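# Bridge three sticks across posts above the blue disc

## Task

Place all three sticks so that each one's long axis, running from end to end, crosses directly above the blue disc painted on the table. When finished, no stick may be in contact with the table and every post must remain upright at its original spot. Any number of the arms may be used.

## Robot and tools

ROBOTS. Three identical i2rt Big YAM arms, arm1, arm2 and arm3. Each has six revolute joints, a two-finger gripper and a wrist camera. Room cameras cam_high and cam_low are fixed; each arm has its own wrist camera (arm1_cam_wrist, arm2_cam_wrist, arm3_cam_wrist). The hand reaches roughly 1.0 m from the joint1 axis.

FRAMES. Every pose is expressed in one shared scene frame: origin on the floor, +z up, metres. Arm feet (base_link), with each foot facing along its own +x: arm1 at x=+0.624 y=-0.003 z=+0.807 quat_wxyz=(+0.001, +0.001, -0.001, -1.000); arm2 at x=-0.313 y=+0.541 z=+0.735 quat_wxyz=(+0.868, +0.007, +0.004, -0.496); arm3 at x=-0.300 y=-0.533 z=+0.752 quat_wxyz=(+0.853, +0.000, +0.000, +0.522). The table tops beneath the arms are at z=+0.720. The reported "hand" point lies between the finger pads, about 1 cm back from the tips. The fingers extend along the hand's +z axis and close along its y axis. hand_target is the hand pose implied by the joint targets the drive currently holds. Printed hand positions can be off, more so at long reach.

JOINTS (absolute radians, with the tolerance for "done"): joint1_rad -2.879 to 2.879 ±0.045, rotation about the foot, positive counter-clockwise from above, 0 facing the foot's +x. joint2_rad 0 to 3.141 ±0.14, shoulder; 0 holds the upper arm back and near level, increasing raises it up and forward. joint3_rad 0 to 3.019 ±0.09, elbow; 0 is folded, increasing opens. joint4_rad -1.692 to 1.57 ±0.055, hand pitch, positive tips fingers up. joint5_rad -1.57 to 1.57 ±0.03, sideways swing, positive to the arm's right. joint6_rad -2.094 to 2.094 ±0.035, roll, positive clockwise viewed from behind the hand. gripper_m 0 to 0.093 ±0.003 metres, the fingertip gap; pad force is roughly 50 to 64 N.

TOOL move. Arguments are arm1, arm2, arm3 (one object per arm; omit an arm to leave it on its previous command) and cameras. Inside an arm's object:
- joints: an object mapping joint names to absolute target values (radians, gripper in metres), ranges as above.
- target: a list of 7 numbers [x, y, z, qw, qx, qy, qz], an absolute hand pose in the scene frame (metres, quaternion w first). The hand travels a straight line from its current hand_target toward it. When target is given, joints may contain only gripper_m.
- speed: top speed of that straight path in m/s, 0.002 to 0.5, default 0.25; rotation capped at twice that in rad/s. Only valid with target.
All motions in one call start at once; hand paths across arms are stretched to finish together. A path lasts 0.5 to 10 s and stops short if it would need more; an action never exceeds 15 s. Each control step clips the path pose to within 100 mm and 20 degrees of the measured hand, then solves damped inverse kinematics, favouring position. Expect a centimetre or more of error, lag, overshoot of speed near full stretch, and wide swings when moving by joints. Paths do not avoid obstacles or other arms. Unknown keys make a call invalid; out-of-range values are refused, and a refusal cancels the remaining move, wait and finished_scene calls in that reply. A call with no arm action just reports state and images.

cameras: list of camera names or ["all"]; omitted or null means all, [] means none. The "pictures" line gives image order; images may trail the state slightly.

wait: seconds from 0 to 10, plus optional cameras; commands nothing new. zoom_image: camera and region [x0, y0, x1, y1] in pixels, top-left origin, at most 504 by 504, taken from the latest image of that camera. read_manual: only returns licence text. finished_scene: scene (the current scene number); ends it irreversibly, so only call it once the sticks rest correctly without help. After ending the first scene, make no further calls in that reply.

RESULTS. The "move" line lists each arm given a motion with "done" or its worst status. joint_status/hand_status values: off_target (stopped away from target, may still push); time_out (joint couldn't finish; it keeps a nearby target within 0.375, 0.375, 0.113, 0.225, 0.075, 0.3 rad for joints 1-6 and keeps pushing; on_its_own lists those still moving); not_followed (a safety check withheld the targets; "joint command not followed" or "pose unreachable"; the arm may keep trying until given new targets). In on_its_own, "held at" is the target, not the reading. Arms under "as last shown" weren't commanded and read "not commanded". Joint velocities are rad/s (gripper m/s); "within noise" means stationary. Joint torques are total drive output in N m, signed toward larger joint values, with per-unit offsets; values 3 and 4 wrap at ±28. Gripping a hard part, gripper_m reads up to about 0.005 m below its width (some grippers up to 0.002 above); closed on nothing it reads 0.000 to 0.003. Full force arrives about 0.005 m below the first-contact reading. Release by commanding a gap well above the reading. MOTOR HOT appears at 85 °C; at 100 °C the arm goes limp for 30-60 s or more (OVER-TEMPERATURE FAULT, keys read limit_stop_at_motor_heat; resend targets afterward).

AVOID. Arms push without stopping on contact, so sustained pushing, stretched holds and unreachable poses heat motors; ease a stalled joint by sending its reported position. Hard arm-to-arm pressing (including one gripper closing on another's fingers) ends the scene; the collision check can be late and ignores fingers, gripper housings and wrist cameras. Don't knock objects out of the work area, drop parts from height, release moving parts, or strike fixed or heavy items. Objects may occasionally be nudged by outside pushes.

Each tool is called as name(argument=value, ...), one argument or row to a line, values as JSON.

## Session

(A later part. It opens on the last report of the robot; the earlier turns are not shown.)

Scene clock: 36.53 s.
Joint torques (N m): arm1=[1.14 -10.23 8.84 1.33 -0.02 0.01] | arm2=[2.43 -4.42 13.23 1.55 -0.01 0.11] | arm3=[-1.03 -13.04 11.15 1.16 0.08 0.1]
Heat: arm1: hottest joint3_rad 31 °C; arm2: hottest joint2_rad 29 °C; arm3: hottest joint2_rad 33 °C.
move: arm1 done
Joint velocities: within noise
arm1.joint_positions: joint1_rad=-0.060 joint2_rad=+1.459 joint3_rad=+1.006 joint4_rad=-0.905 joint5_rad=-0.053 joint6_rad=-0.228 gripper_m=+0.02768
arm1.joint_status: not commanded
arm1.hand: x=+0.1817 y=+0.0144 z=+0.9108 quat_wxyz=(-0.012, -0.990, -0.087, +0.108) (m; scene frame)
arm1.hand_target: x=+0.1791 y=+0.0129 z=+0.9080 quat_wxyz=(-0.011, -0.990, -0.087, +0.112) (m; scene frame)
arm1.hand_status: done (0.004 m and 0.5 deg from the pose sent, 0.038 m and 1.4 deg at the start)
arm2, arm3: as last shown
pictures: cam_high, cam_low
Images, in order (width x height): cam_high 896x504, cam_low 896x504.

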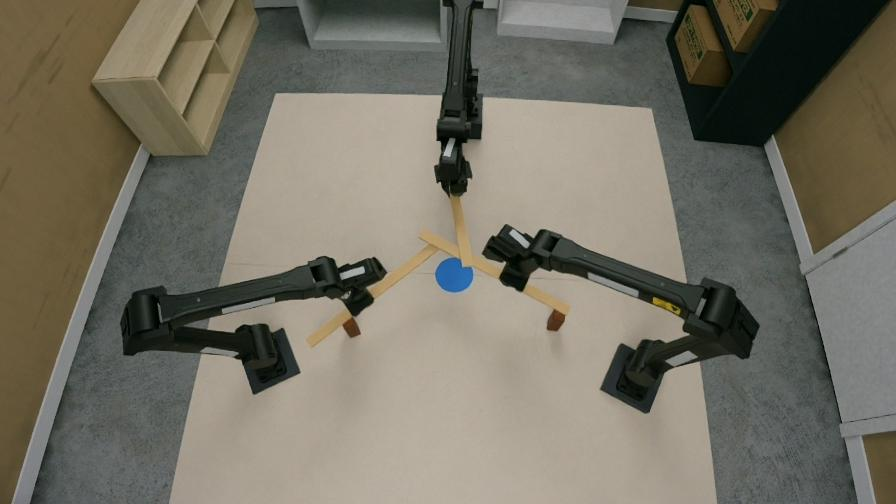

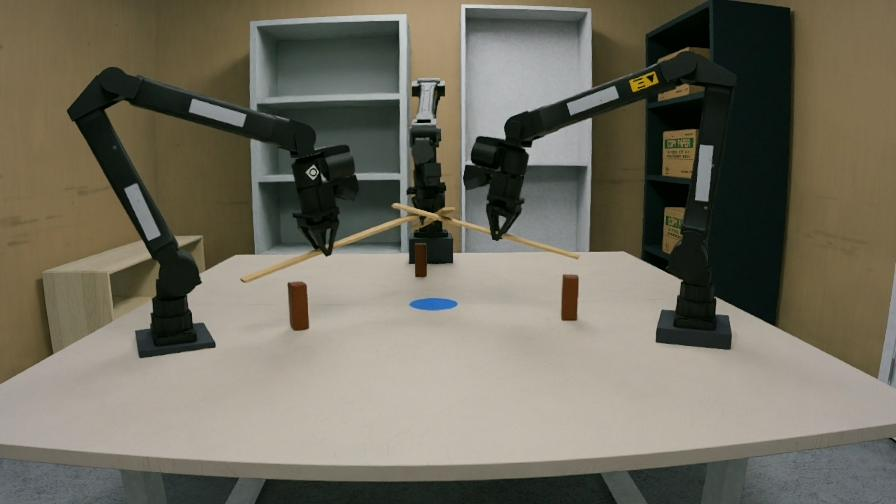

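move(
  arm1={"target":[0.180,0.012,0.905,-0.0110,-0.9897,-0.0866,0.1130],"speed":0.1},
  arm2={"target":[-0.102,0.156,0.922,0.1304,0.4260,0.8932,-0.0622],"speed":0.12},
  cameras=["cam_high","cam_low"],
)

zoom_image(
  camera="cam_high",
  region=[300, 150, 600, 350],
)

zoom_image(
  camera="cam_low",
  region=[380, 160, 530, 260],
)

Scene clock: 38.40 s.
Joint torques (N m): arm1=[-0.56 -9.23 9.25 1.4 0.2 0.25] | arm2=[2.32 -7.3 15.99 1.05 0.04 0.18] | arm3=[-0.97 -13.1 11.07 1.14 0.06 0.08]
Heat: arm1: hottest joint3_rad 31 °C; arm2: hottest joint3_rad 30 °C; arm3: hottest joint2_rad 33 °C.
move: arm1 off_target; arm2 off_target
Joint velocities: within noise
arm1.joint_positions: joint1_rad=-0.042 joint2_rad=+1.459 joint3_rad=+0.994 joint4_rad=-0.897 joint5_rad=-0.057 joint6_rad=-0.249 gripper_m=+0.02768
arm1.joint_status: not commanded
arm1.hand: x=+0.1844 y=+0.0059 z=+0.9066 quat_wxyz=(-0.014, -0.989, -0.106, +0.106) (m; scene frame)
arm1.hand_target: x=+0.1801 y=+0.0119 z=+0.9051 quat_wxyz=(-0.011, -0.990, -0.087, +0.113) (m; scene frame)
arm1.hand_status: off_target (0.008 m and 2.4 deg from the pose sent, 0.007 m and 0.6 deg at the start)
arm2.joint_positions: joint1_rad=-0.054 joint2_rad=+1.294 joint3_rad=+0.999 joint4_rad=-1.059 joint5_rad=-0.050 joint6_rad=-0.205 gripper_m=+0.02701
arm2.joint_status: not commanded
arm2.hand: x=-0.1208 y=+0.1846 z=+0.8891 quat_wxyz=(-0.098, -0.425, -0.899, +0.038) (m; scene frame)
arm2.hand_target: x=-0.1035 y=+0.1589 z=+0.9226 quat_wxyz=(-0.131, -0.426, -0.893, +0.062) (m; scene frame)
arm2.hand_status: off_target (0.047 m and 4.7 deg from the pose sent, 0.103 m and 3.1 deg at the start)
arm3: as last shown
pictures: cam_high, cam_low
Images, in order (width x height): cam_high 896x504, cam_low 896x504.

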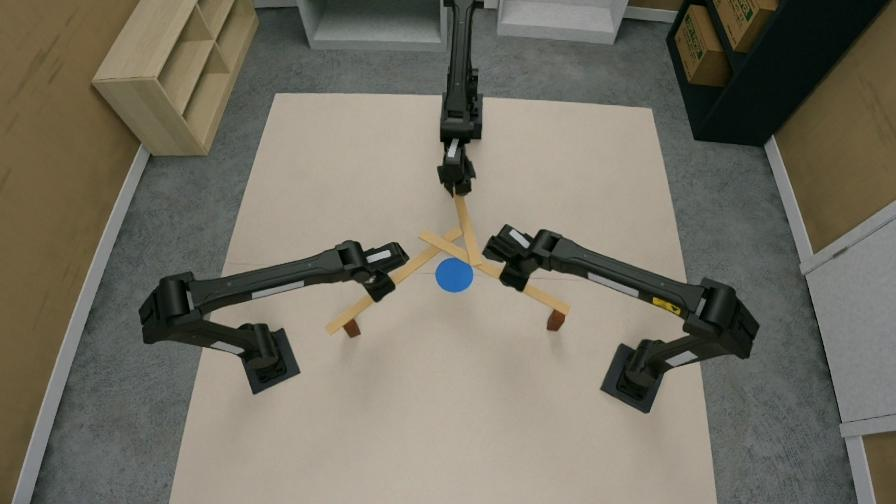

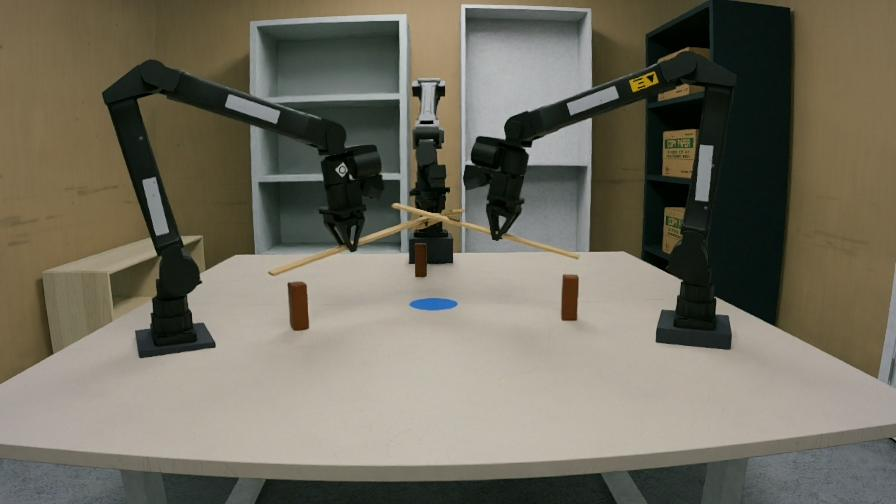

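Scaled by 1.680 from the camera's 896x504 image, which has a finer 1280x720 frame.

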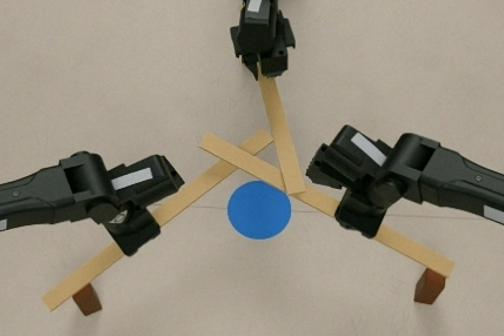

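Scaled by 3.360 from the camera's 896x504 image, which has a finer 1280x720 frame.

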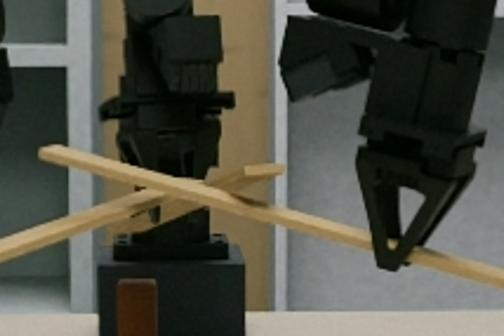

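move(
  arm2={"target":[-0.135,0.202,0.942,0.1436,0.4238,0.8910,-0.0685],"speed":0.12},
  cameras=["cam_high","cam_low"],
)

zoom_image(
  camera="cam_low",
  region=[380, 160, 530, 260],
)

Scene clock: 40.03 s.
Joint torques (N m): arm1=[-0.09 -10.05 9.05 0.88 0.08 0.1] | arm2=[0.15 -9.11 10.4 1.03 -0.13 0] | arm3=[-1.85 -13.22 11.17 0.54 0.27 0.16]
Heat: arm1: hottest joint3_rad 31 °C; arm2: hottest joint3_rad 30 °C; arm3: hottest joint2_rad 33 °C.
move: arm2 off_target
Joint velocities: within noise
arm1.joint_positions: joint1_rad=-0.045 joint2_rad=+1.459 joint3_rad=+0.994 joint4_rad=-0.886 joint5_rad=-0.054 joint6_rad=-0.234 gripper_m=+0.02768
arm1.joint_status: not commanded
arm1.hand: x=+0.1818 y=+0.0078 z=+0.9071 quat_wxyz=(-0.013, -0.989, -0.098, +0.111) (m; scene frame)
arm1.hand_target: x=+0.1801 y=+0.0121 z=+0.9051 quat_wxyz=(-0.011, -0.990, -0.087, +0.113) (m; scene frame)
arm1.hand_status: not commanded
arm2.joint_positions: joint1_rad=-0.055 joint2_rad=+1.166 joint3_rad=+0.978 joint4_rad=-1.104 joint5_rad=-0.058 joint6_rad=-0.211 gripper_m=+0.02701
arm2.joint_status: not commanded
arm2.hand: x=-0.1309 y=+0.2058 z=+0.9251 quat_wxyz=(-0.125, -0.420, -0.897, +0.054) (m; scene frame)
arm2.hand_target: x=-0.1350 y=+0.2022 z=+0.9418 quat_wxyz=(-0.143, -0.424, -0.892, +0.069) (m; scene frame)
arm2.hand_status: off_target (0.018 m and 2.8 deg from the pose sent, 0.057 m and 6.3 deg at the start)
arm3.joint_positions: joint1_rad=-0.050 joint2_rad=+1.425 joint3_rad=+1.099 joint4_rad=-1.001 joint5_rad=-0.039 joint6_rad=-0.144 gripper_m=+0.02725
arm3.joint_status: not commanded
arm3.hand: x=-0.0783 y=-0.1353 z=+0.9046 quat_wxyz=(-0.101, +0.559, -0.820, -0.071) (m; scene frame)
arm3.hand_target: x=-0.0732 y=-0.1341 z=+0.9071 quat_wxyz=(-0.104, +0.550, -0.826, -0.069) (m; scene frame)
arm3.hand_status: not commanded
pictures: cam_high, cam_low
Images, in order (width x height): cam_high 896x504, cam_low 896x504.

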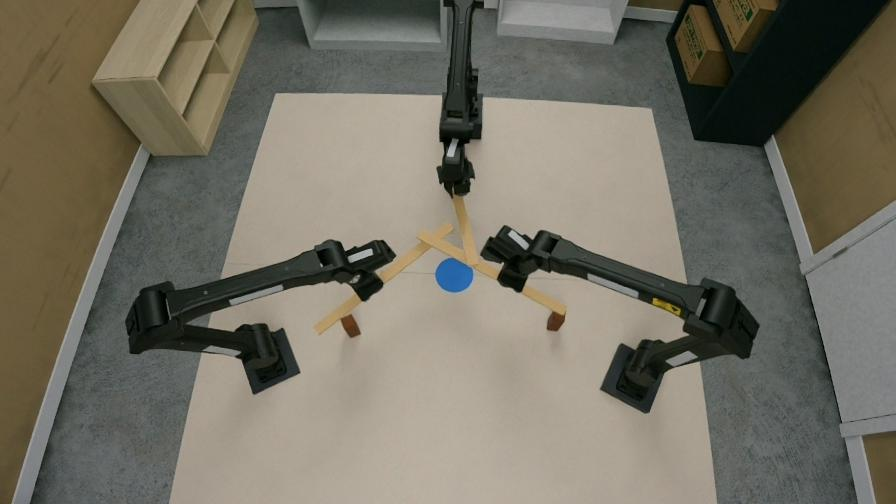

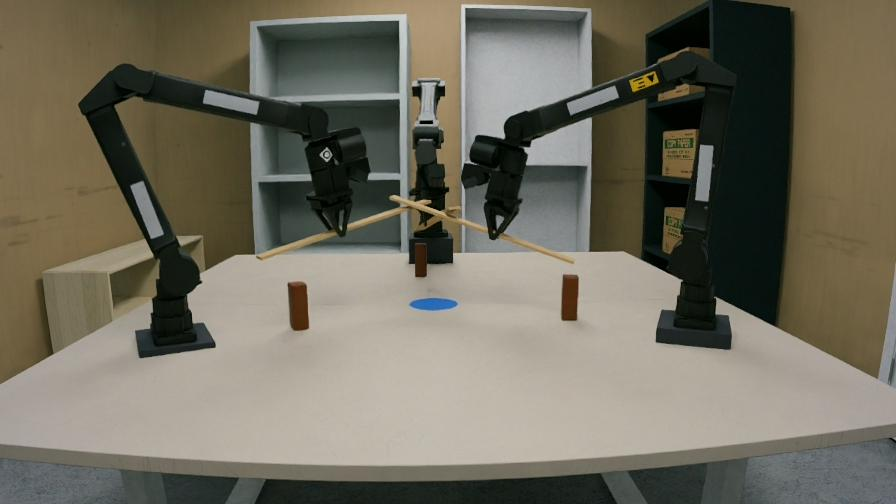

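Scaled by 3.360 from the camera's 896x504 image, which has a finer 1280x720 frame.

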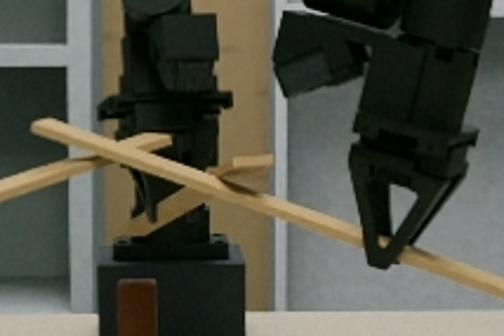

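move(
  arm2={"target":[-0.106,0.158,0.912,0.1217,0.4268,0.8945,-0.0581],"speed":0.1},
  cameras=["cam_high","cam_low"],
)

zoom_image(
  camera="cam_low",
  region=[380, 160, 530, 260],
)

zoom_image(
  camera="cam_high",
  region=[300, 150, 600, 350],
)

Scene clock: 42.37 s.
Joint torques (N m): arm1=[0.09 -9.82 9.21 1.1 0.02 0.05] | arm2=[1.96 -7.77 14.79 1.42 0.05 0.11] | arm3=[-1.96 -13.22 11.18 0.58 0.07 0.12]
Heat: arm1: hottest joint3_rad 32 °C; arm2: hottest joint3_rad 30 °C; arm3: hottest joint2_rad 33 °C.
move: arm2 off_target
Joint velocities: within noise
arm1: as last shown
arm1.joint_positions: joint1_rad=-0.046 joint2_rad=+1.459 joint3_rad=+0.994 joint4_rad=-0.886 joint5_rad=-0.053 joint6_rad=-0.229 gripper_m=+0.02768
arm1.hand: x=+0.1818 y=+0.0082 z=+0.9071 quat_wxyz=(-0.013, -0.989, -0.095, +0.111) (m; scene frame)
arm2.joint_positions: joint1_rad=-0.055 joint2_rad=+1.308 joint3_rad=+1.001 joint4_rad=-1.064 joint5_rad=-0.047 joint6_rad=-0.203 gripper_m=+0.02701
arm2.joint_status: not commanded
arm2.hand: x=-0.1217 y=+0.1846 z=+0.8842 quat_wxyz=(-0.090, -0.427, -0.899, +0.034) (m; scene frame)
arm2.hand_target: x=-0.1072 y=+0.1602 z=+0.9128 quat_wxyz=(-0.122, -0.427, -0.894, +0.058) (m; scene frame)
arm2.hand_status: off_target (0.042 m and 4.6 deg from the pose sent, 0.055 m and 1.0 deg at the start)
arm3.joint_positions: joint1_rad=-0.050 joint2_rad=+1.425 joint3_rad=+1.099 joint4_rad=-1.001 joint5_rad=-0.034 joint6_rad=-0.140 gripper_m=+0.02725
arm3.joint_status: not commanded
arm3.hand: x=-0.0776 y=-0.1356 z=+0.9045 quat_wxyz=(-0.102, +0.557, -0.821, -0.069) (m; scene frame)
arm3.hand_target: x=-0.0732 y=-0.1340 z=+0.9071 quat_wxyz=(-0.104, +0.550, -0.826, -0.069) (m; scene frame)
arm3.hand_status: not commanded
pictures: cam_high, cam_low
Images, in order (width x height): cam_high 896x504, cam_low 896x504.

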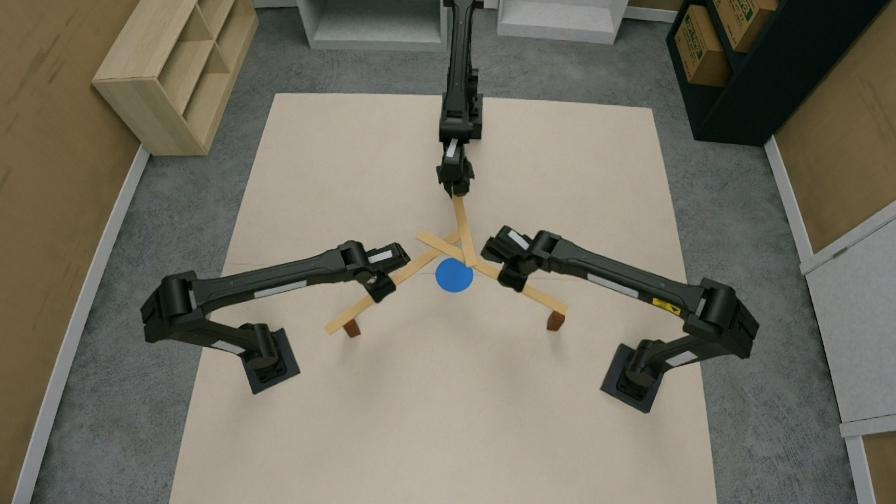

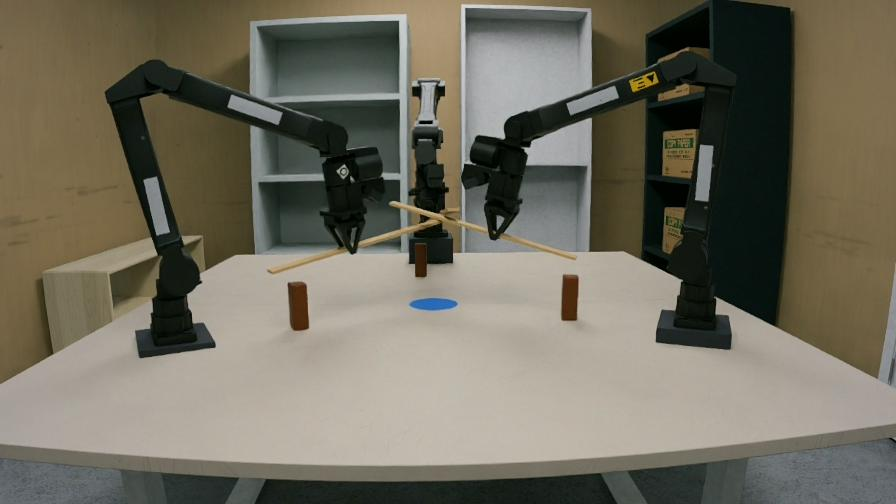

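Scaled by 3.360 from the camera's 896x504 image, which has a finer 1280x720 frame.

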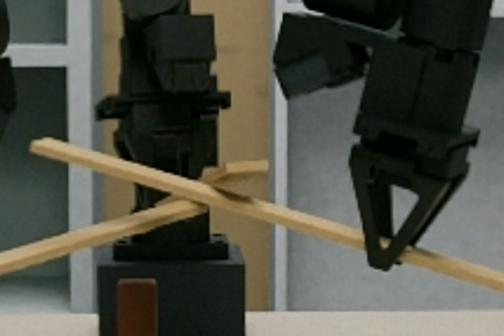

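Scaled by 1.680 from the camera's 896x504 image, which has a finer 1280x720 frame.

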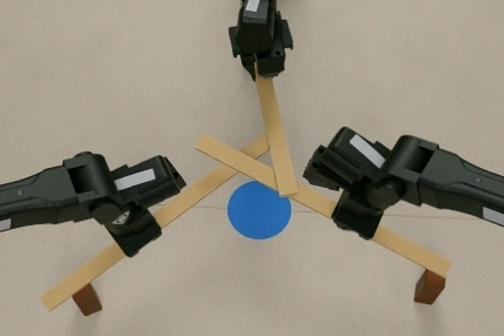

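move(
  arm2={"target":[-0.135,0.202,0.940,0.1436,0.4238,0.8910,-0.0685],"speed":0.15},
  cameras=[],
)

move(
  arm2={"target":[-0.104,0.155,0.938,0.1436,0.4238,0.8910,-0.0685],"speed":0.1},
  cameras=["cam_high","cam_low"],
)

zoom_image(
  camera="cam_low",
  region=[380, 160, 530, 260],
)

zoom_image(
  camera="cam_high",
  region=[300, 150, 600, 350],
)

Scene clock: 44.20 s.
Joint torques (N m): arm1=[0.62 -10.29 9.06 0.7 -0.01 0.07] | arm2=[0.38 -7.88 10.18 1.05 -0.12 -0.02] | arm3=[-1.9 -13.04 11.04 0.55 0.21 0.11]
Heat: arm1: hottest joint3_rad 32 °C; arm2: hottest joint3_rad 30 °C; arm3: hottest joint2_rad 33 °C.
move: arm2 off_target
Joint velocities: within noise
arm1.joint_positions: joint1_rad=-0.046 joint2_rad=+1.459 joint3_rad=+0.994 joint4_rad=-0.882 joint5_rad=-0.052 joint6_rad=-0.229 gripper_m=+0.02768
arm1.joint_status: not commanded
arm1.hand: x=+0.1809 y=+0.0086 z=+0.9073 quat_wxyz=(-0.012, -0.989, -0.094, +0.113) (m; scene frame)
arm1.hand_target: x=+0.1801 y=+0.0121 z=+0.9052 quat_wxyz=(-0.011, -0.990, -0.087, +0.113) (m; scene frame)
arm1.hand_status: not commanded
arm2.joint_positions: joint1_rad=-0.058 joint2_rad=+1.152 joint3_rad=+0.976 joint4_rad=-1.098 joint5_rad=-0.059 joint6_rad=-0.209 gripper_m=+0.02701
arm2.joint_status: not commanded
arm2.hand: x=-0.1319 y=+0.2053 z=+0.9296 quat_wxyz=(-0.132, -0.421, -0.895, +0.059) (m; scene frame)
arm2.hand_target: x=-0.1350 y=+0.2022 z=+0.9399 quat_wxyz=(-0.144, -0.424, -0.892, +0.069) (m; scene frame)
arm2.hand_status: off_target (0.011 m and 1.8 deg from the pose sent, 0.060 m and 7.4 deg at the start)
arm3: as last shown
arm3.joint_positions: joint1_rad=-0.050 joint2_rad=+1.425 joint3_rad=+1.099 joint4_rad=-1.000 joint5_rad=-0.038 joint6_rad=-0.141 gripper_m=+0.02725
arm3.hand: x=-0.0780 y=-0.1353 z=+0.9046 quat_wxyz=(-0.101, +0.558, -0.821, -0.070) (m; scene frame)
pictures: none
No camera images: "cameras" was empty.

Scene clock: 45.30 s.
Joint torques (N m): arm1=[-0.44 -9.58 8.79 0.8 0.16 0.25] | arm2=[2.02 -6.65 16.02 1.84 0.03 0.14] | arm3=[-1.85 -13.27 11.18 0.51 0.05 0.11]
Heat: arm1: hottest joint3_rad 32 °C; arm2: hottest joint3_rad 31 °C; arm3: hottest joint2_rad 33 °C.
move: arm2 off_target
Joint velocities: within noise
arm1.joint_positions: joint1_rad=-0.043 joint2_rad=+1.459 joint3_rad=+0.994 joint4_rad=-0.882 joint5_rad=-0.058 joint6_rad=-0.247 gripper_m=+0.02769
arm1.joint_status: not commanded
arm1.hand: x=+0.1809 y=+0.0061 z=+0.9074 quat_wxyz=(-0.014, -0.988, -0.105, +0.113) (m; scene frame)
arm1.hand_target: x=+0.1801 y=+0.0120 z=+0.9052 quat_wxyz=(-0.011, -0.990, -0.087, +0.113) (m; scene frame)
arm1.hand_status: not commanded
arm2.joint_positions: joint1_rad=-0.058 joint2_rad=+1.263 joint3_rad=+1.014 joint4_rad=-1.088 joint5_rad=-0.058 joint6_rad=-0.209 gripper_m=+0.02701
arm2.joint_status: not commanded
arm2.hand: x=-0.1224 y=+0.1870 z=+0.9056 quat_wxyz=(-0.107, -0.424, -0.899, +0.040) (m; scene frame)
arm2.hand_target: x=-0.1056 y=+0.1582 z=+0.9389 quat_wxyz=(-0.144, -0.424, -0.892, +0.068) (m; scene frame)
arm2.hand_status: off_target (0.049 m and 5.4 deg from the pose sent, 0.058 m and 1.8 deg at the start)
arm3: as last shown
arm3.joint_positions: joint1_rad=-0.050 joint2_rad=+1.425 joint3_rad=+1.099 joint4_rad=-1.000 joint5_rad=-0.034 joint6_rad=-0.140 gripper_m=+0.02725
arm3.hand: x=-0.0775 y=-0.1356 z=+0.9046 quat_wxyz=(-0.102, +0.557, -0.821, -0.069) (m; scene frame)
pictures: cam_high, cam_low
Images, in order (width x height): cam_high 896x504, cam_low 896x504.

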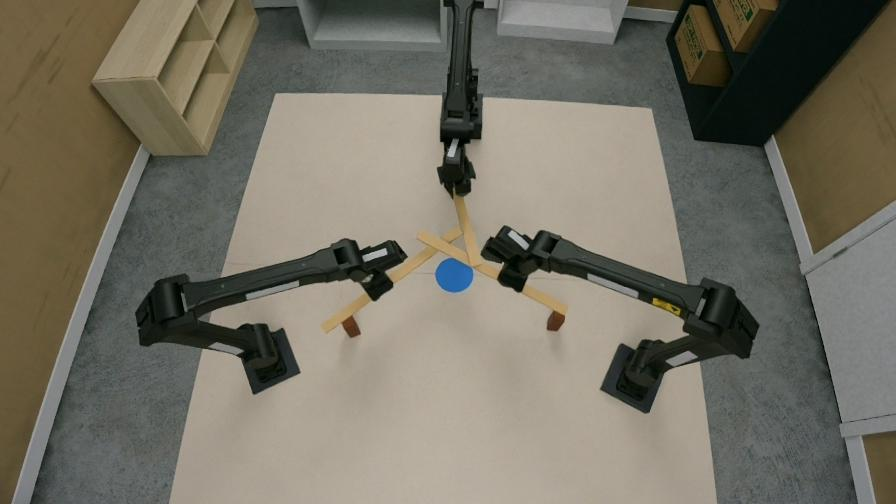

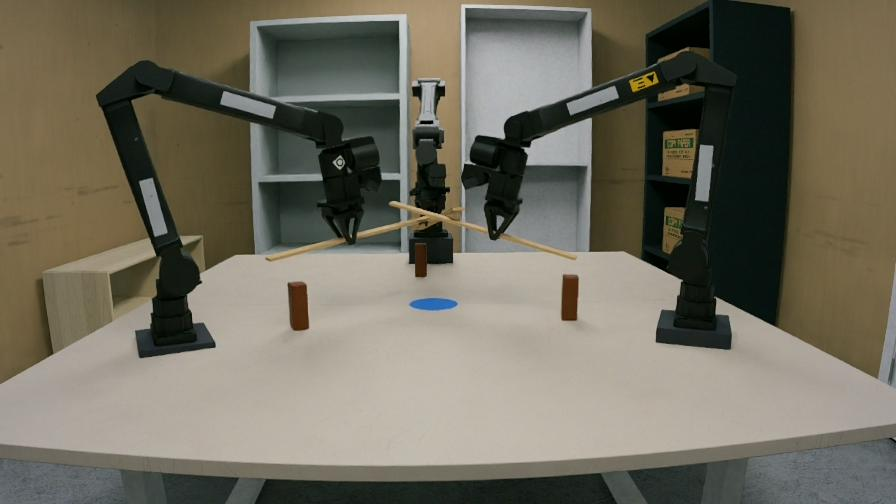

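Scaled by 3.360 from the camera's 896x504 image, which has a finer 1280x720 frame.

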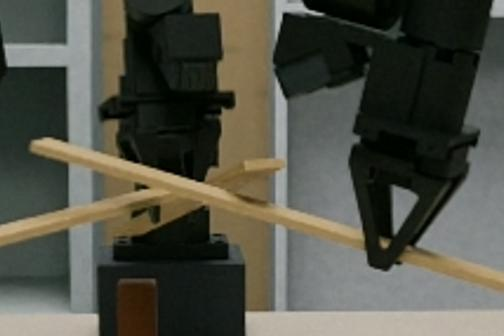

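Scaled by 1.680 from the camera's 896x504 image, which has a finer 1280x720 frame.

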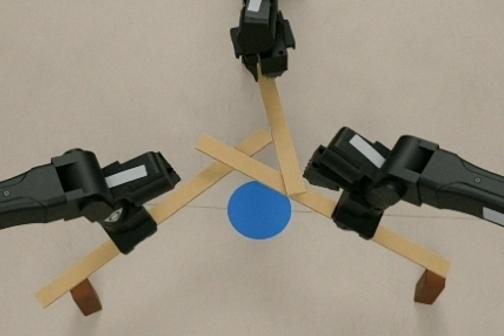

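zoom_image(
  camera="cam_high",
  region=[400, 210, 500, 280],
)

zoom_image(
  camera="cam_low",
  region=[255, 195, 475, 275],
)

wait(
  seconds=0,
  cameras=["arm1_cam_wrist","arm2_cam_wrist","arm3_cam_wrist"],
)

Scaled by 5.040 from the camera's 896x504 image, which has a finer 1280x720 frame.

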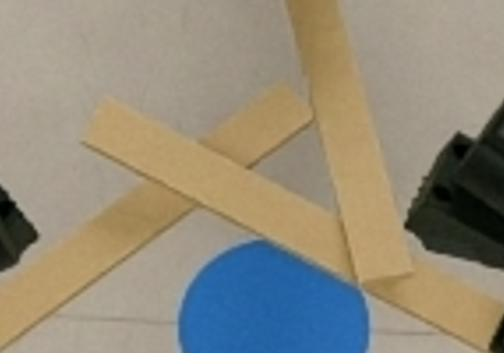

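Scaled by 2.291 from the camera's 896x504 image, which has a finer 1280x720 frame.

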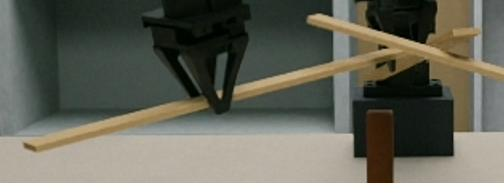

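Scene clock: 47.63 s.
Joint torques (N m): arm1=[-0.21 -9.7 8.83 0.8 0.22 0.23] | arm2=[1.96 -6.71 16.01 1.85 0.03 0.14] | arm3=[-1.44 -13.22 11.11 0.64 0.06 0.1]
Heat: arm1: hottest joint3_rad 32 °C; arm2: hottest joint3_rad 33 °C; arm3: hottest joint2_rad 33 °C.
Joint velocities: within noise
arm1.joint_positions: joint1_rad=-0.043 joint2_rad=+1.459 joint3_rad=+0.994 joint4_rad=-0.882 joint5_rad=-0.058 joint6_rad=-0.247 gripper_m=+0.02769
arm1.joint_status: not commanded
arm1.hand: x=+0.1809 y=+0.0061 z=+0.9074 quat_wxyz=(-0.014, -0.988, -0.105, +0.113) (m; scene frame)
arm1.hand_target: x=+0.1801 y=+0.0120 z=+0.9052 quat_wxyz=(-0.011, -0.990, -0.087, +0.113) (m; scene frame)
arm1.hand_status: not commanded
arm2.joint_positions: joint1_rad=-0.058 joint2_rad=+1.263 joint3_rad=+1.014 joint4_rad=-1.088 joint5_rad=-0.058 joint6_rad=-0.209 gripper_m=+0.02701
arm2.joint_status: not commanded
arm2.hand: x=-0.1224 y=+0.1870 z=+0.9056 quat_wxyz=(-0.107, -0.424, -0.899, +0.040) (m; scene frame)
arm2.hand_target: x=-0.1056 y=+0.1582 z=+0.9389 quat_wxyz=(-0.144, -0.424, -0.892, +0.068) (m; scene frame)
arm2.hand_status: off_target (0.049 m and 5.4 deg from the pose sent, 0.058 m and 1.8 deg at the start)
arm3.joint_positions: joint1_rad=-0.050 joint2_rad=+1.425 joint3_rad=+1.099 joint4_rad=-1.000 joint5_rad=-0.034 joint6_rad=-0.140 gripper_m=+0.02725
arm3.joint_status: not commanded
arm3.hand: x=-0.0775 y=-0.1356 z=+0.9046 quat_wxyz=(-0.102, +0.557, -0.821, -0.069) (m; scene frame)
arm3.hand_target: x=-0.0732 y=-0.1340 z=+0.9071 quat_wxyz=(-0.104, +0.550, -0.826, -0.069) (m; scene frame)
arm3.hand_status: not commanded
pictures: arm1_cam_wrist, arm2_cam_wrist, arm3_cam_wrist
Images, in order (width x height): arm1_cam_wrist 672x504, arm2_cam_wrist 672x504, arm3_cam_wrist 672x504.

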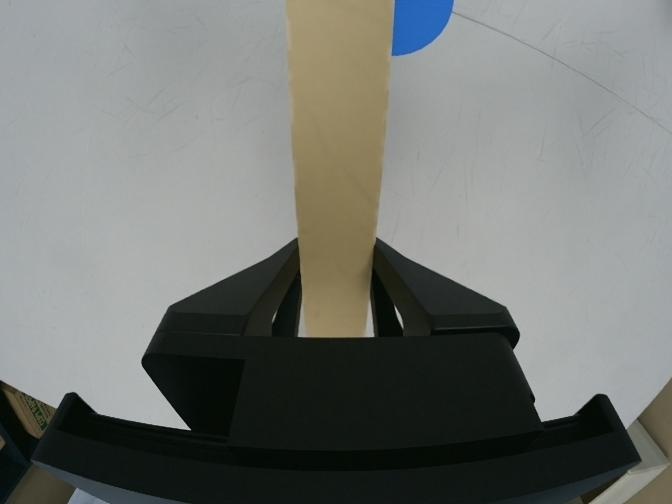

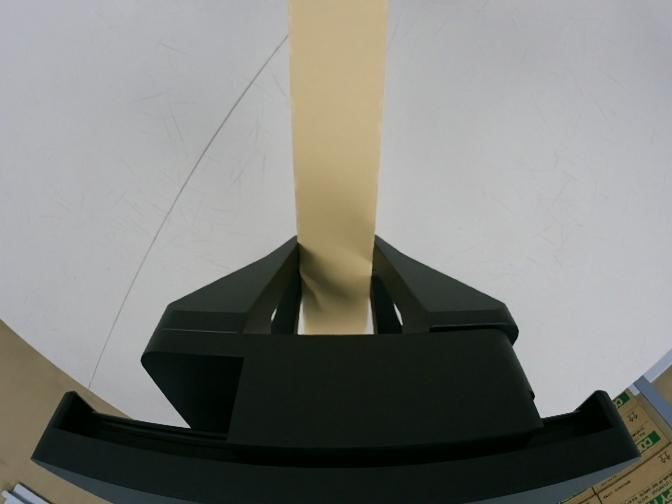

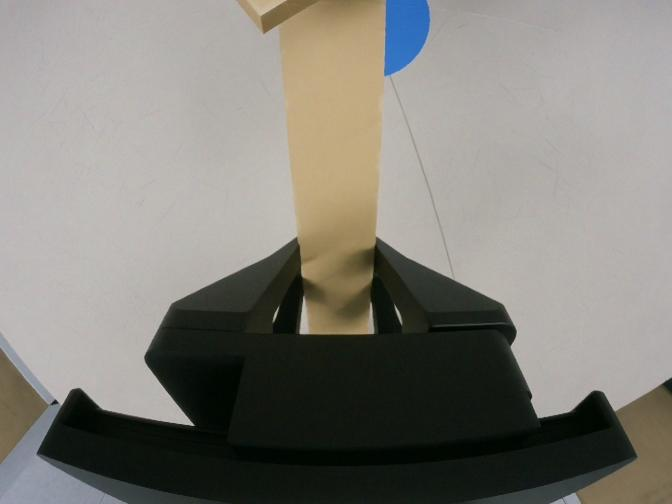

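move(
  arm2={"target":[-0.140,0.207,0.902,0.1523,0.4230,0.8890,-0.0727],"speed":0.15},
  arm3={"target":[-0.073,-0.134,0.920,0.1368,-0.5464,0.8213,0.0910],"speed":0.15},
  cameras=["cam_high","cam_low"],
)

zoom_image(
  camera="cam_low",
  region=[240, 165, 600, 285],
)

zoom_image(
  camera="cam_high",
  region=[400, 210, 500, 280],
)

Scene clock: 50.10 s.
Joint torques (N m): arm1=[0.44 -10.4 9.13 0.65 -0.06 0.08] | arm2=[0.56 -6.83 9.4 1.77 -0.14 -0.07] | arm3=[-1.79 -15.44 10.92 1.36 -0.1 0.1]
Heat: arm1: hottest joint3_rad 32 °C; arm2: hottest joint3_rad 34 °C; arm3: hottest joint2_rad 33 °C.
move: arm2 done; arm3 off_target
Joint velocities: within noise
arm1.joint_positions: joint1_rad=-0.046 joint2_rad=+1.459 joint3_rad=+0.994 joint4_rad=-0.882 joint5_rad=-0.053 joint6_rad=-0.231 gripper_m=+0.02769
arm1.joint_status: not commanded
arm1.hand: x=+0.1809 y=+0.0083 z=+0.9073 quat_wxyz=(-0.012, -0.989, -0.096, +0.113) (m; scene frame)
arm1.hand_target: x=+0.1801 y=+0.0120 z=+0.9051 quat_wxyz=(-0.011, -0.990, -0.087, +0.113) (m; scene frame)
arm1.hand_status: not commanded
arm2.joint_positions: joint1_rad=-0.070 joint2_rad=+1.137 joint3_rad=+0.874 joint4_rad=-0.990 joint5_rad=-0.066 joint6_rad=-0.212 gripper_m=+0.02701
arm2.joint_status: not commanded
arm2.hand: x=-0.1386 y=+0.2114 z=+0.8973 quat_wxyz=(-0.142, -0.425, -0.892, +0.064) (m; scene frame)
arm2.hand_target: x=-0.1401 y=+0.2070 z=+0.9020 quat_wxyz=(-0.152, -0.424, -0.890, +0.073) (m; scene frame)
arm2.hand_status: done (0.007 m and 1.6 deg from the pose sent, 0.027 m and 6.5 deg at the start)
arm3.joint_positions: joint1_rad=-0.053 joint2_rad=+1.398 joint3_rad=+1.066 joint4_rad=-0.961 joint5_rad=-0.042 joint6_rad=-0.140 gripper_m=+0.02725
arm3.joint_status: not commanded
arm3.hand: x=-0.0789 y=-0.1381 z=+0.9049 quat_wxyz=(-0.116, +0.555, -0.820, -0.079) (m; scene frame)
arm3.hand_target: x=-0.0731 y=-0.1343 z=+0.9201 quat_wxyz=(-0.137, +0.546, -0.821, -0.091) (m; scene frame)
arm3.hand_status: off_target (0.017 m and 3.0 deg from the pose sent, 0.016 m and 4.9 deg at the start)
pictures: cam_high, cam_low
Images, in order (width x height): cam_high 896x504, cam_low 896x504.

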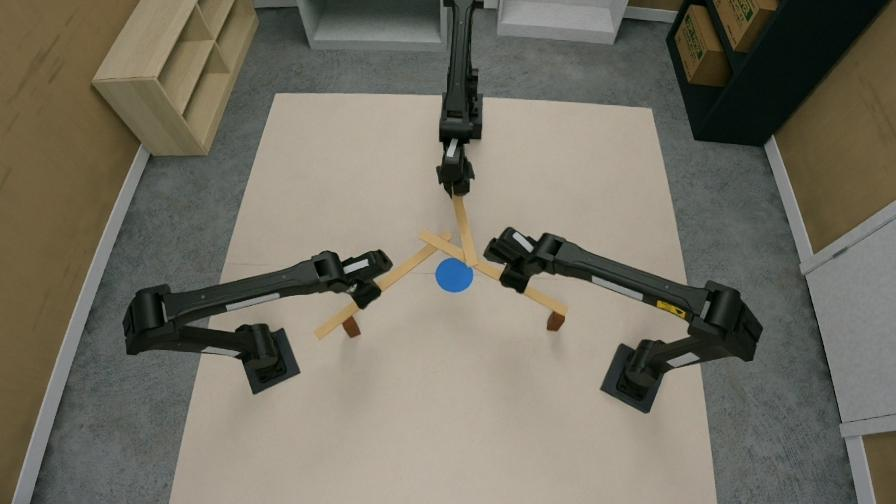

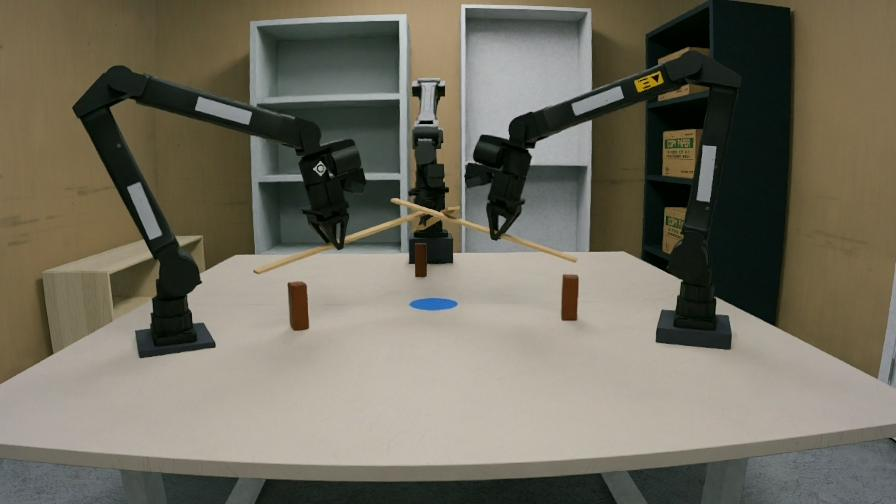

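Scaled by 1.400 from the camera's 896x504 image, which has a finer 1280x720 frame.

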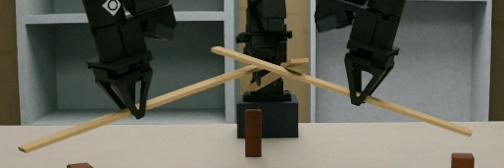

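Scaled by 5.040 from the camera's 896x504 image, which has a finer 1280x720 frame.

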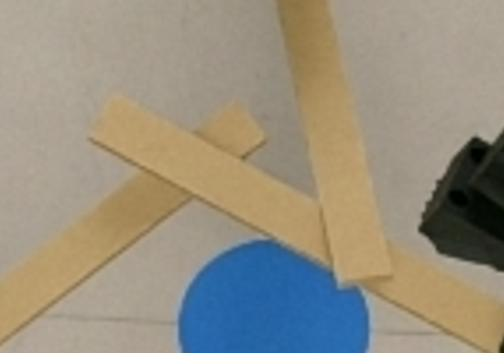

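move(
  arm2={"target":[-0.138,0.205,0.920,0.1883,0.4205,0.8821,-0.0899],"speed":0.15},
  cameras=["cam_high","cam_low"],
)

zoom_image(
  camera="cam_low",
  region=[240, 165, 480, 285],
)

zoom_image(
  camera="cam_high",
  region=[400, 210, 500, 280],
)

Scene clock: 51.90 s.
Joint torques (N m): arm1=[-0.15 -10.11 8.83 0.8 -0.04 0.02] | arm2=[0.44 -7.59 9.7 2.24 -0.16 -0.05] | arm3=[-2.2 -15.27 10.88 1.22 0.07 0.11]
Heat: arm1: hottest joint3_rad 32 °C; arm2: hottest joint3_rad 34 °C; arm3: hottest joint2_rad 34 °C.
move: arm2 off_target
Joint velocities: within noise
arm1: as last shown
arm2.joint_positions: joint1_rad=-0.075 joint2_rad=+1.098 joint3_rad=+0.863 joint4_rad=-0.964 joint5_rad=-0.085 joint6_rad=-0.212 gripper_m=+0.02701
arm2.joint_status: not commanded
arm2.hand: x=-0.1366 y=+0.2112 z=+0.9086 quat_wxyz=(-0.168, -0.422, -0.888, +0.073) (m; scene frame)
arm2.hand_target: x=-0.1381 y=+0.2052 z=+0.9200 quat_wxyz=(-0.188, -0.421, -0.883, +0.090) (m; scene frame)
arm2.hand_status: off_target (0.013 m and 3.1 deg from the pose sent, 0.023 m and 6.3 deg at the start)
arm3.joint_positions: joint1_rad=-0.053 joint2_rad=+1.398 joint3_rad=+1.066 joint4_rad=-0.957 joint5_rad=-0.046 joint6_rad=-0.140 gripper_m=+0.02725
arm3.joint_status: not commanded
arm3.hand: x=-0.0790 y=-0.1368 z=+0.9052 quat_wxyz=(-0.117, +0.555, -0.819, -0.082) (m; scene frame)
arm3.hand_target: x=-0.0731 y=-0.1342 z=+0.9201 quat_wxyz=(-0.137, +0.546, -0.821, -0.091) (m; scene frame)
arm3.hand_status: not commanded
pictures: cam_high, cam_low
Images, in order (width x height): cam_high 896x504, cam_low 896x504.

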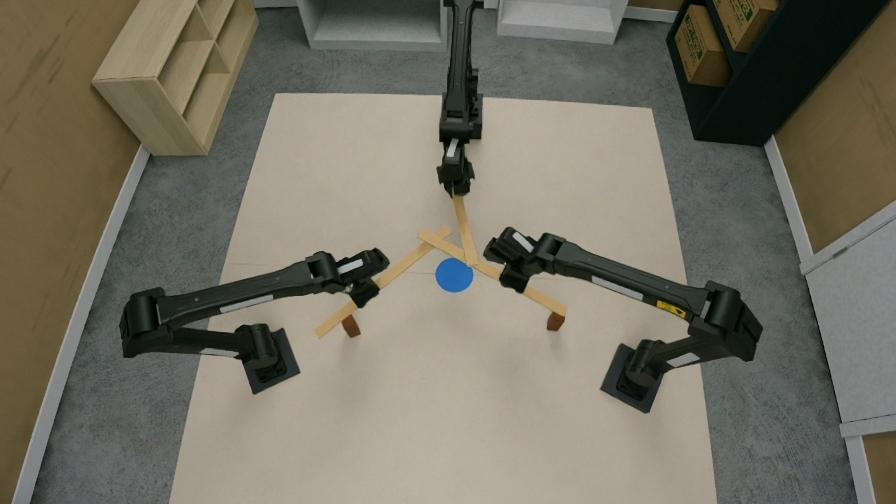

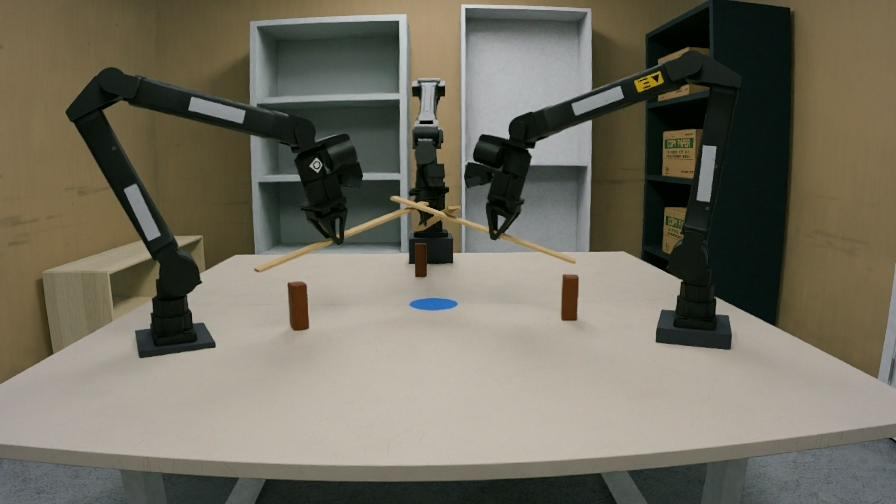

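Scaled by 2.100 from the camera's 896x504 image, which has a finer 1280x720 frame.

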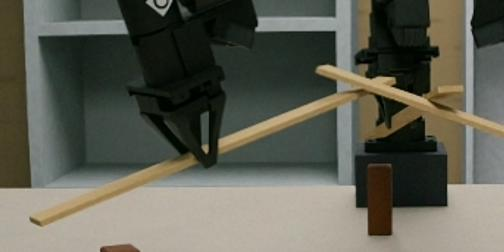

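Scaled by 5.040 from the camera's 896x504 image, which has a finer 1280x720 frame.

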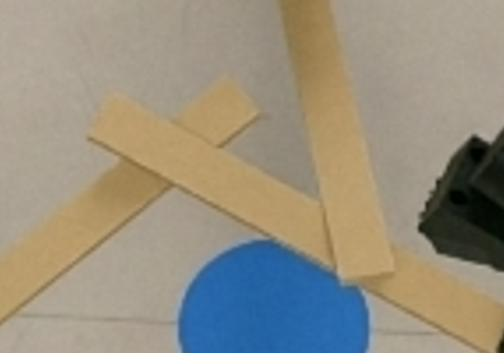

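move(
  arm2={"target":[-0.098,0.148,0.928,0.1883,0.4205,0.8821,-0.0899],"speed":0.1},
  cameras=["cam_high","cam_low"],
)

zoom_image(
  camera="cam_low",
  region=[240, 165, 480, 285],
)

zoom_image(
  camera="cam_high",
  region=[400, 210, 500, 280],
)

Scene clock: 53.73 s.
Joint torques (N m): arm1=[0.32 -10.34 9.14 0.69 -0.01 0.11] | arm2=[2.43 -6.53 14.8 1.7 0.03 0.09] | arm3=[-1.85 -15.33 10.96 1.16 0.1 0.09]
Heat: arm1: hottest joint3_rad 32 °C; arm2: hottest joint3_rad 35 °C; arm3: hottest joint2_rad 34 °C.
move: arm2 off_target
Joint velocities: within noise
arm1, arm3: as last shown
arm1.hand_target: x=+0.1801 y=+0.0120 z=+0.9052 quat_wxyz=(-0.011, -0.990, -0.087, +0.113) (m; scene frame)
arm2.joint_positions: joint1_rad=-0.066 joint2_rad=+1.241 joint3_rad=+0.959 joint4_rad=-0.932 joint5_rad=-0.078 joint6_rad=-0.201 gripper_m=+0.02701
arm2.joint_status: not commanded
arm2.hand: x=-0.1145 y=+0.1716 z=+0.9012 quat_wxyz=(-0.161, -0.424, -0.888, +0.070) (m; scene frame)
arm2.hand_target: x=-0.0991 y=+0.1502 z=+0.9285 quat_wxyz=(-0.189, -0.421, -0.883, +0.090) (m; scene frame)
arm2.hand_status: off_target (0.039 m and 4.0 deg from the pose sent, 0.077 m and 3.0 deg at the start)
pictures: cam_high, cam_low
Images, in order (width x height): cam_high 896x504, cam_low 896x504.

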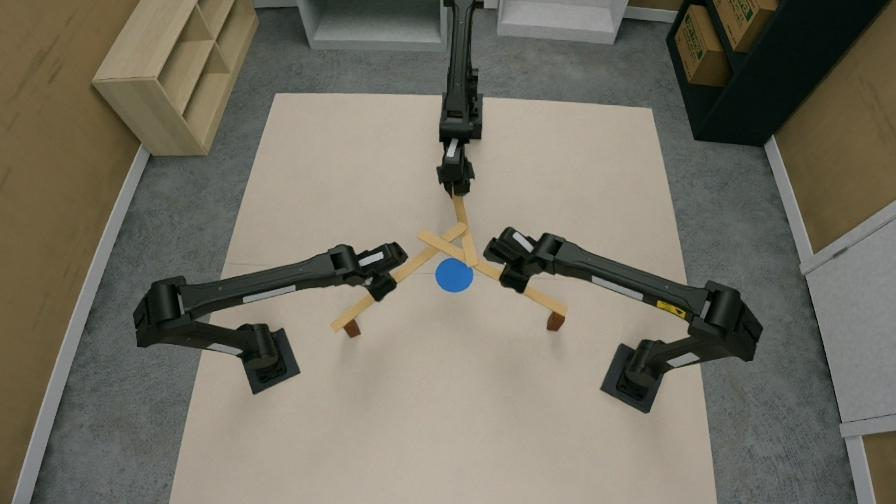

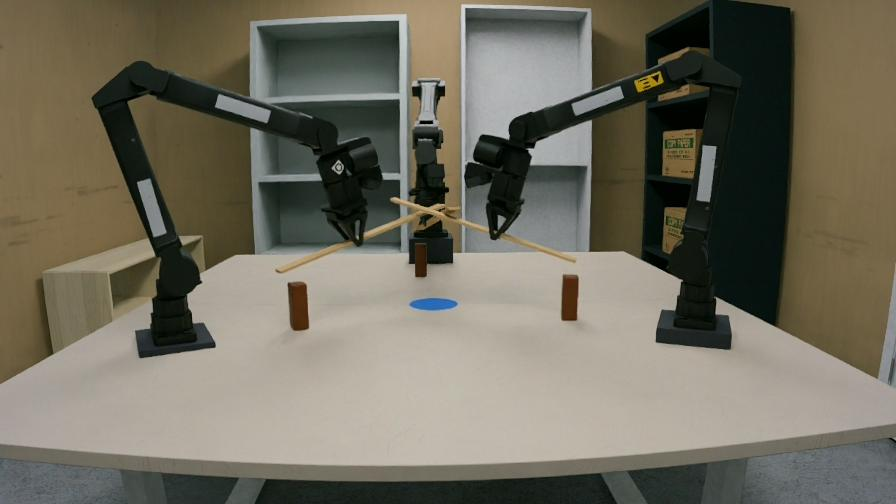

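Scaled by 2.100 from the camera's 896x504 image, which has a finer 1280x720 frame.

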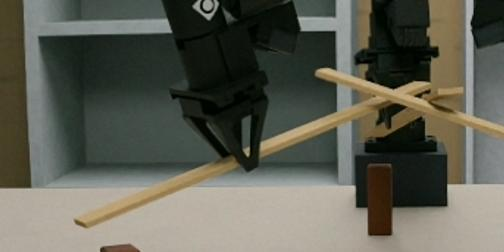

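Scaled by 5.040 from the camera's 896x504 image, which has a finer 1280x720 frame.

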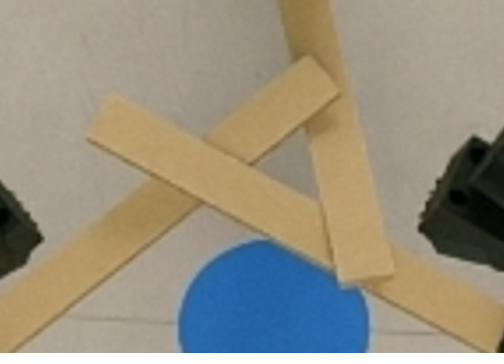

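zoom_image(
  camera="cam_high",
  region=[500, 270, 600, 340],
)

zoom_image(
  camera="cam_high",
  region=[310, 280, 410, 350],
)

zoom_image(
  camera="cam_high",
  region=[410, 150, 510, 220],
)

zoom_image(
  camera="cam_low",
  region=[380, 190, 480, 290],
)

zoom_image(
  camera="cam_low",
  region=[500, 220, 600, 330],
)

Scaled by 5.040 from the camera's 896x504 image, which has a finer 1280x720 frame.

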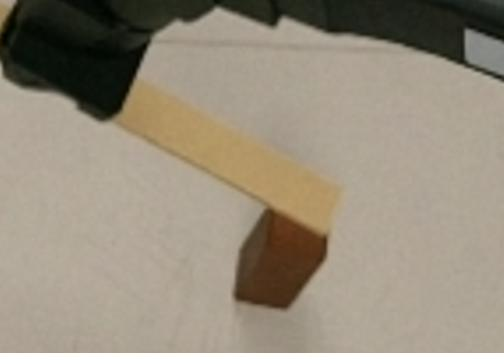

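Scaled by 5.040 from the camera's 896x504 image, which has a finer 1280x720 frame.

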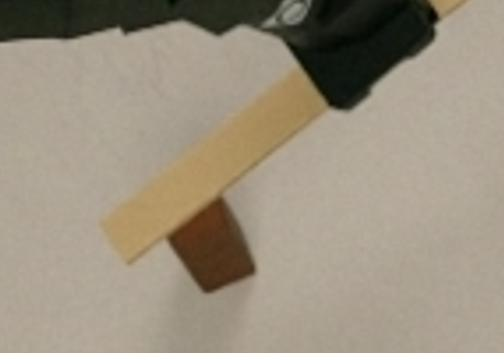

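Scaled by 5.040 from the camera's 896x504 image, which has a finer 1280x720 frame.

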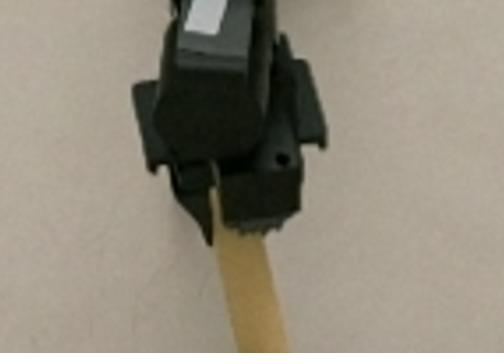

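Scaled by 5.040 from the camera's 896x504 image, which has a finer 1280x720 frame.

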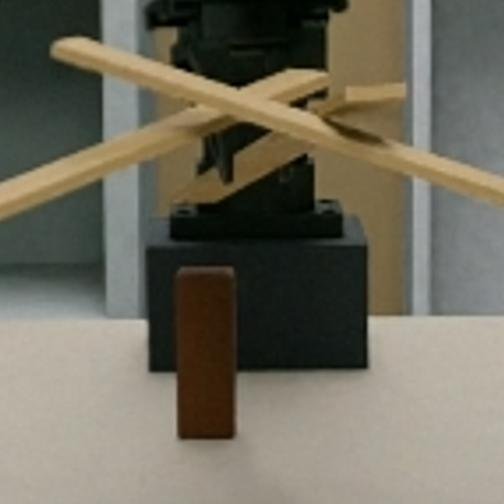

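Scaled by 4.582 from the camera's 896x504 image, which has a finer 1280x720 frame.

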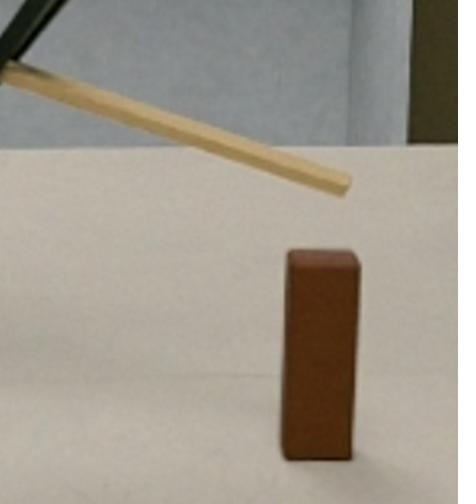

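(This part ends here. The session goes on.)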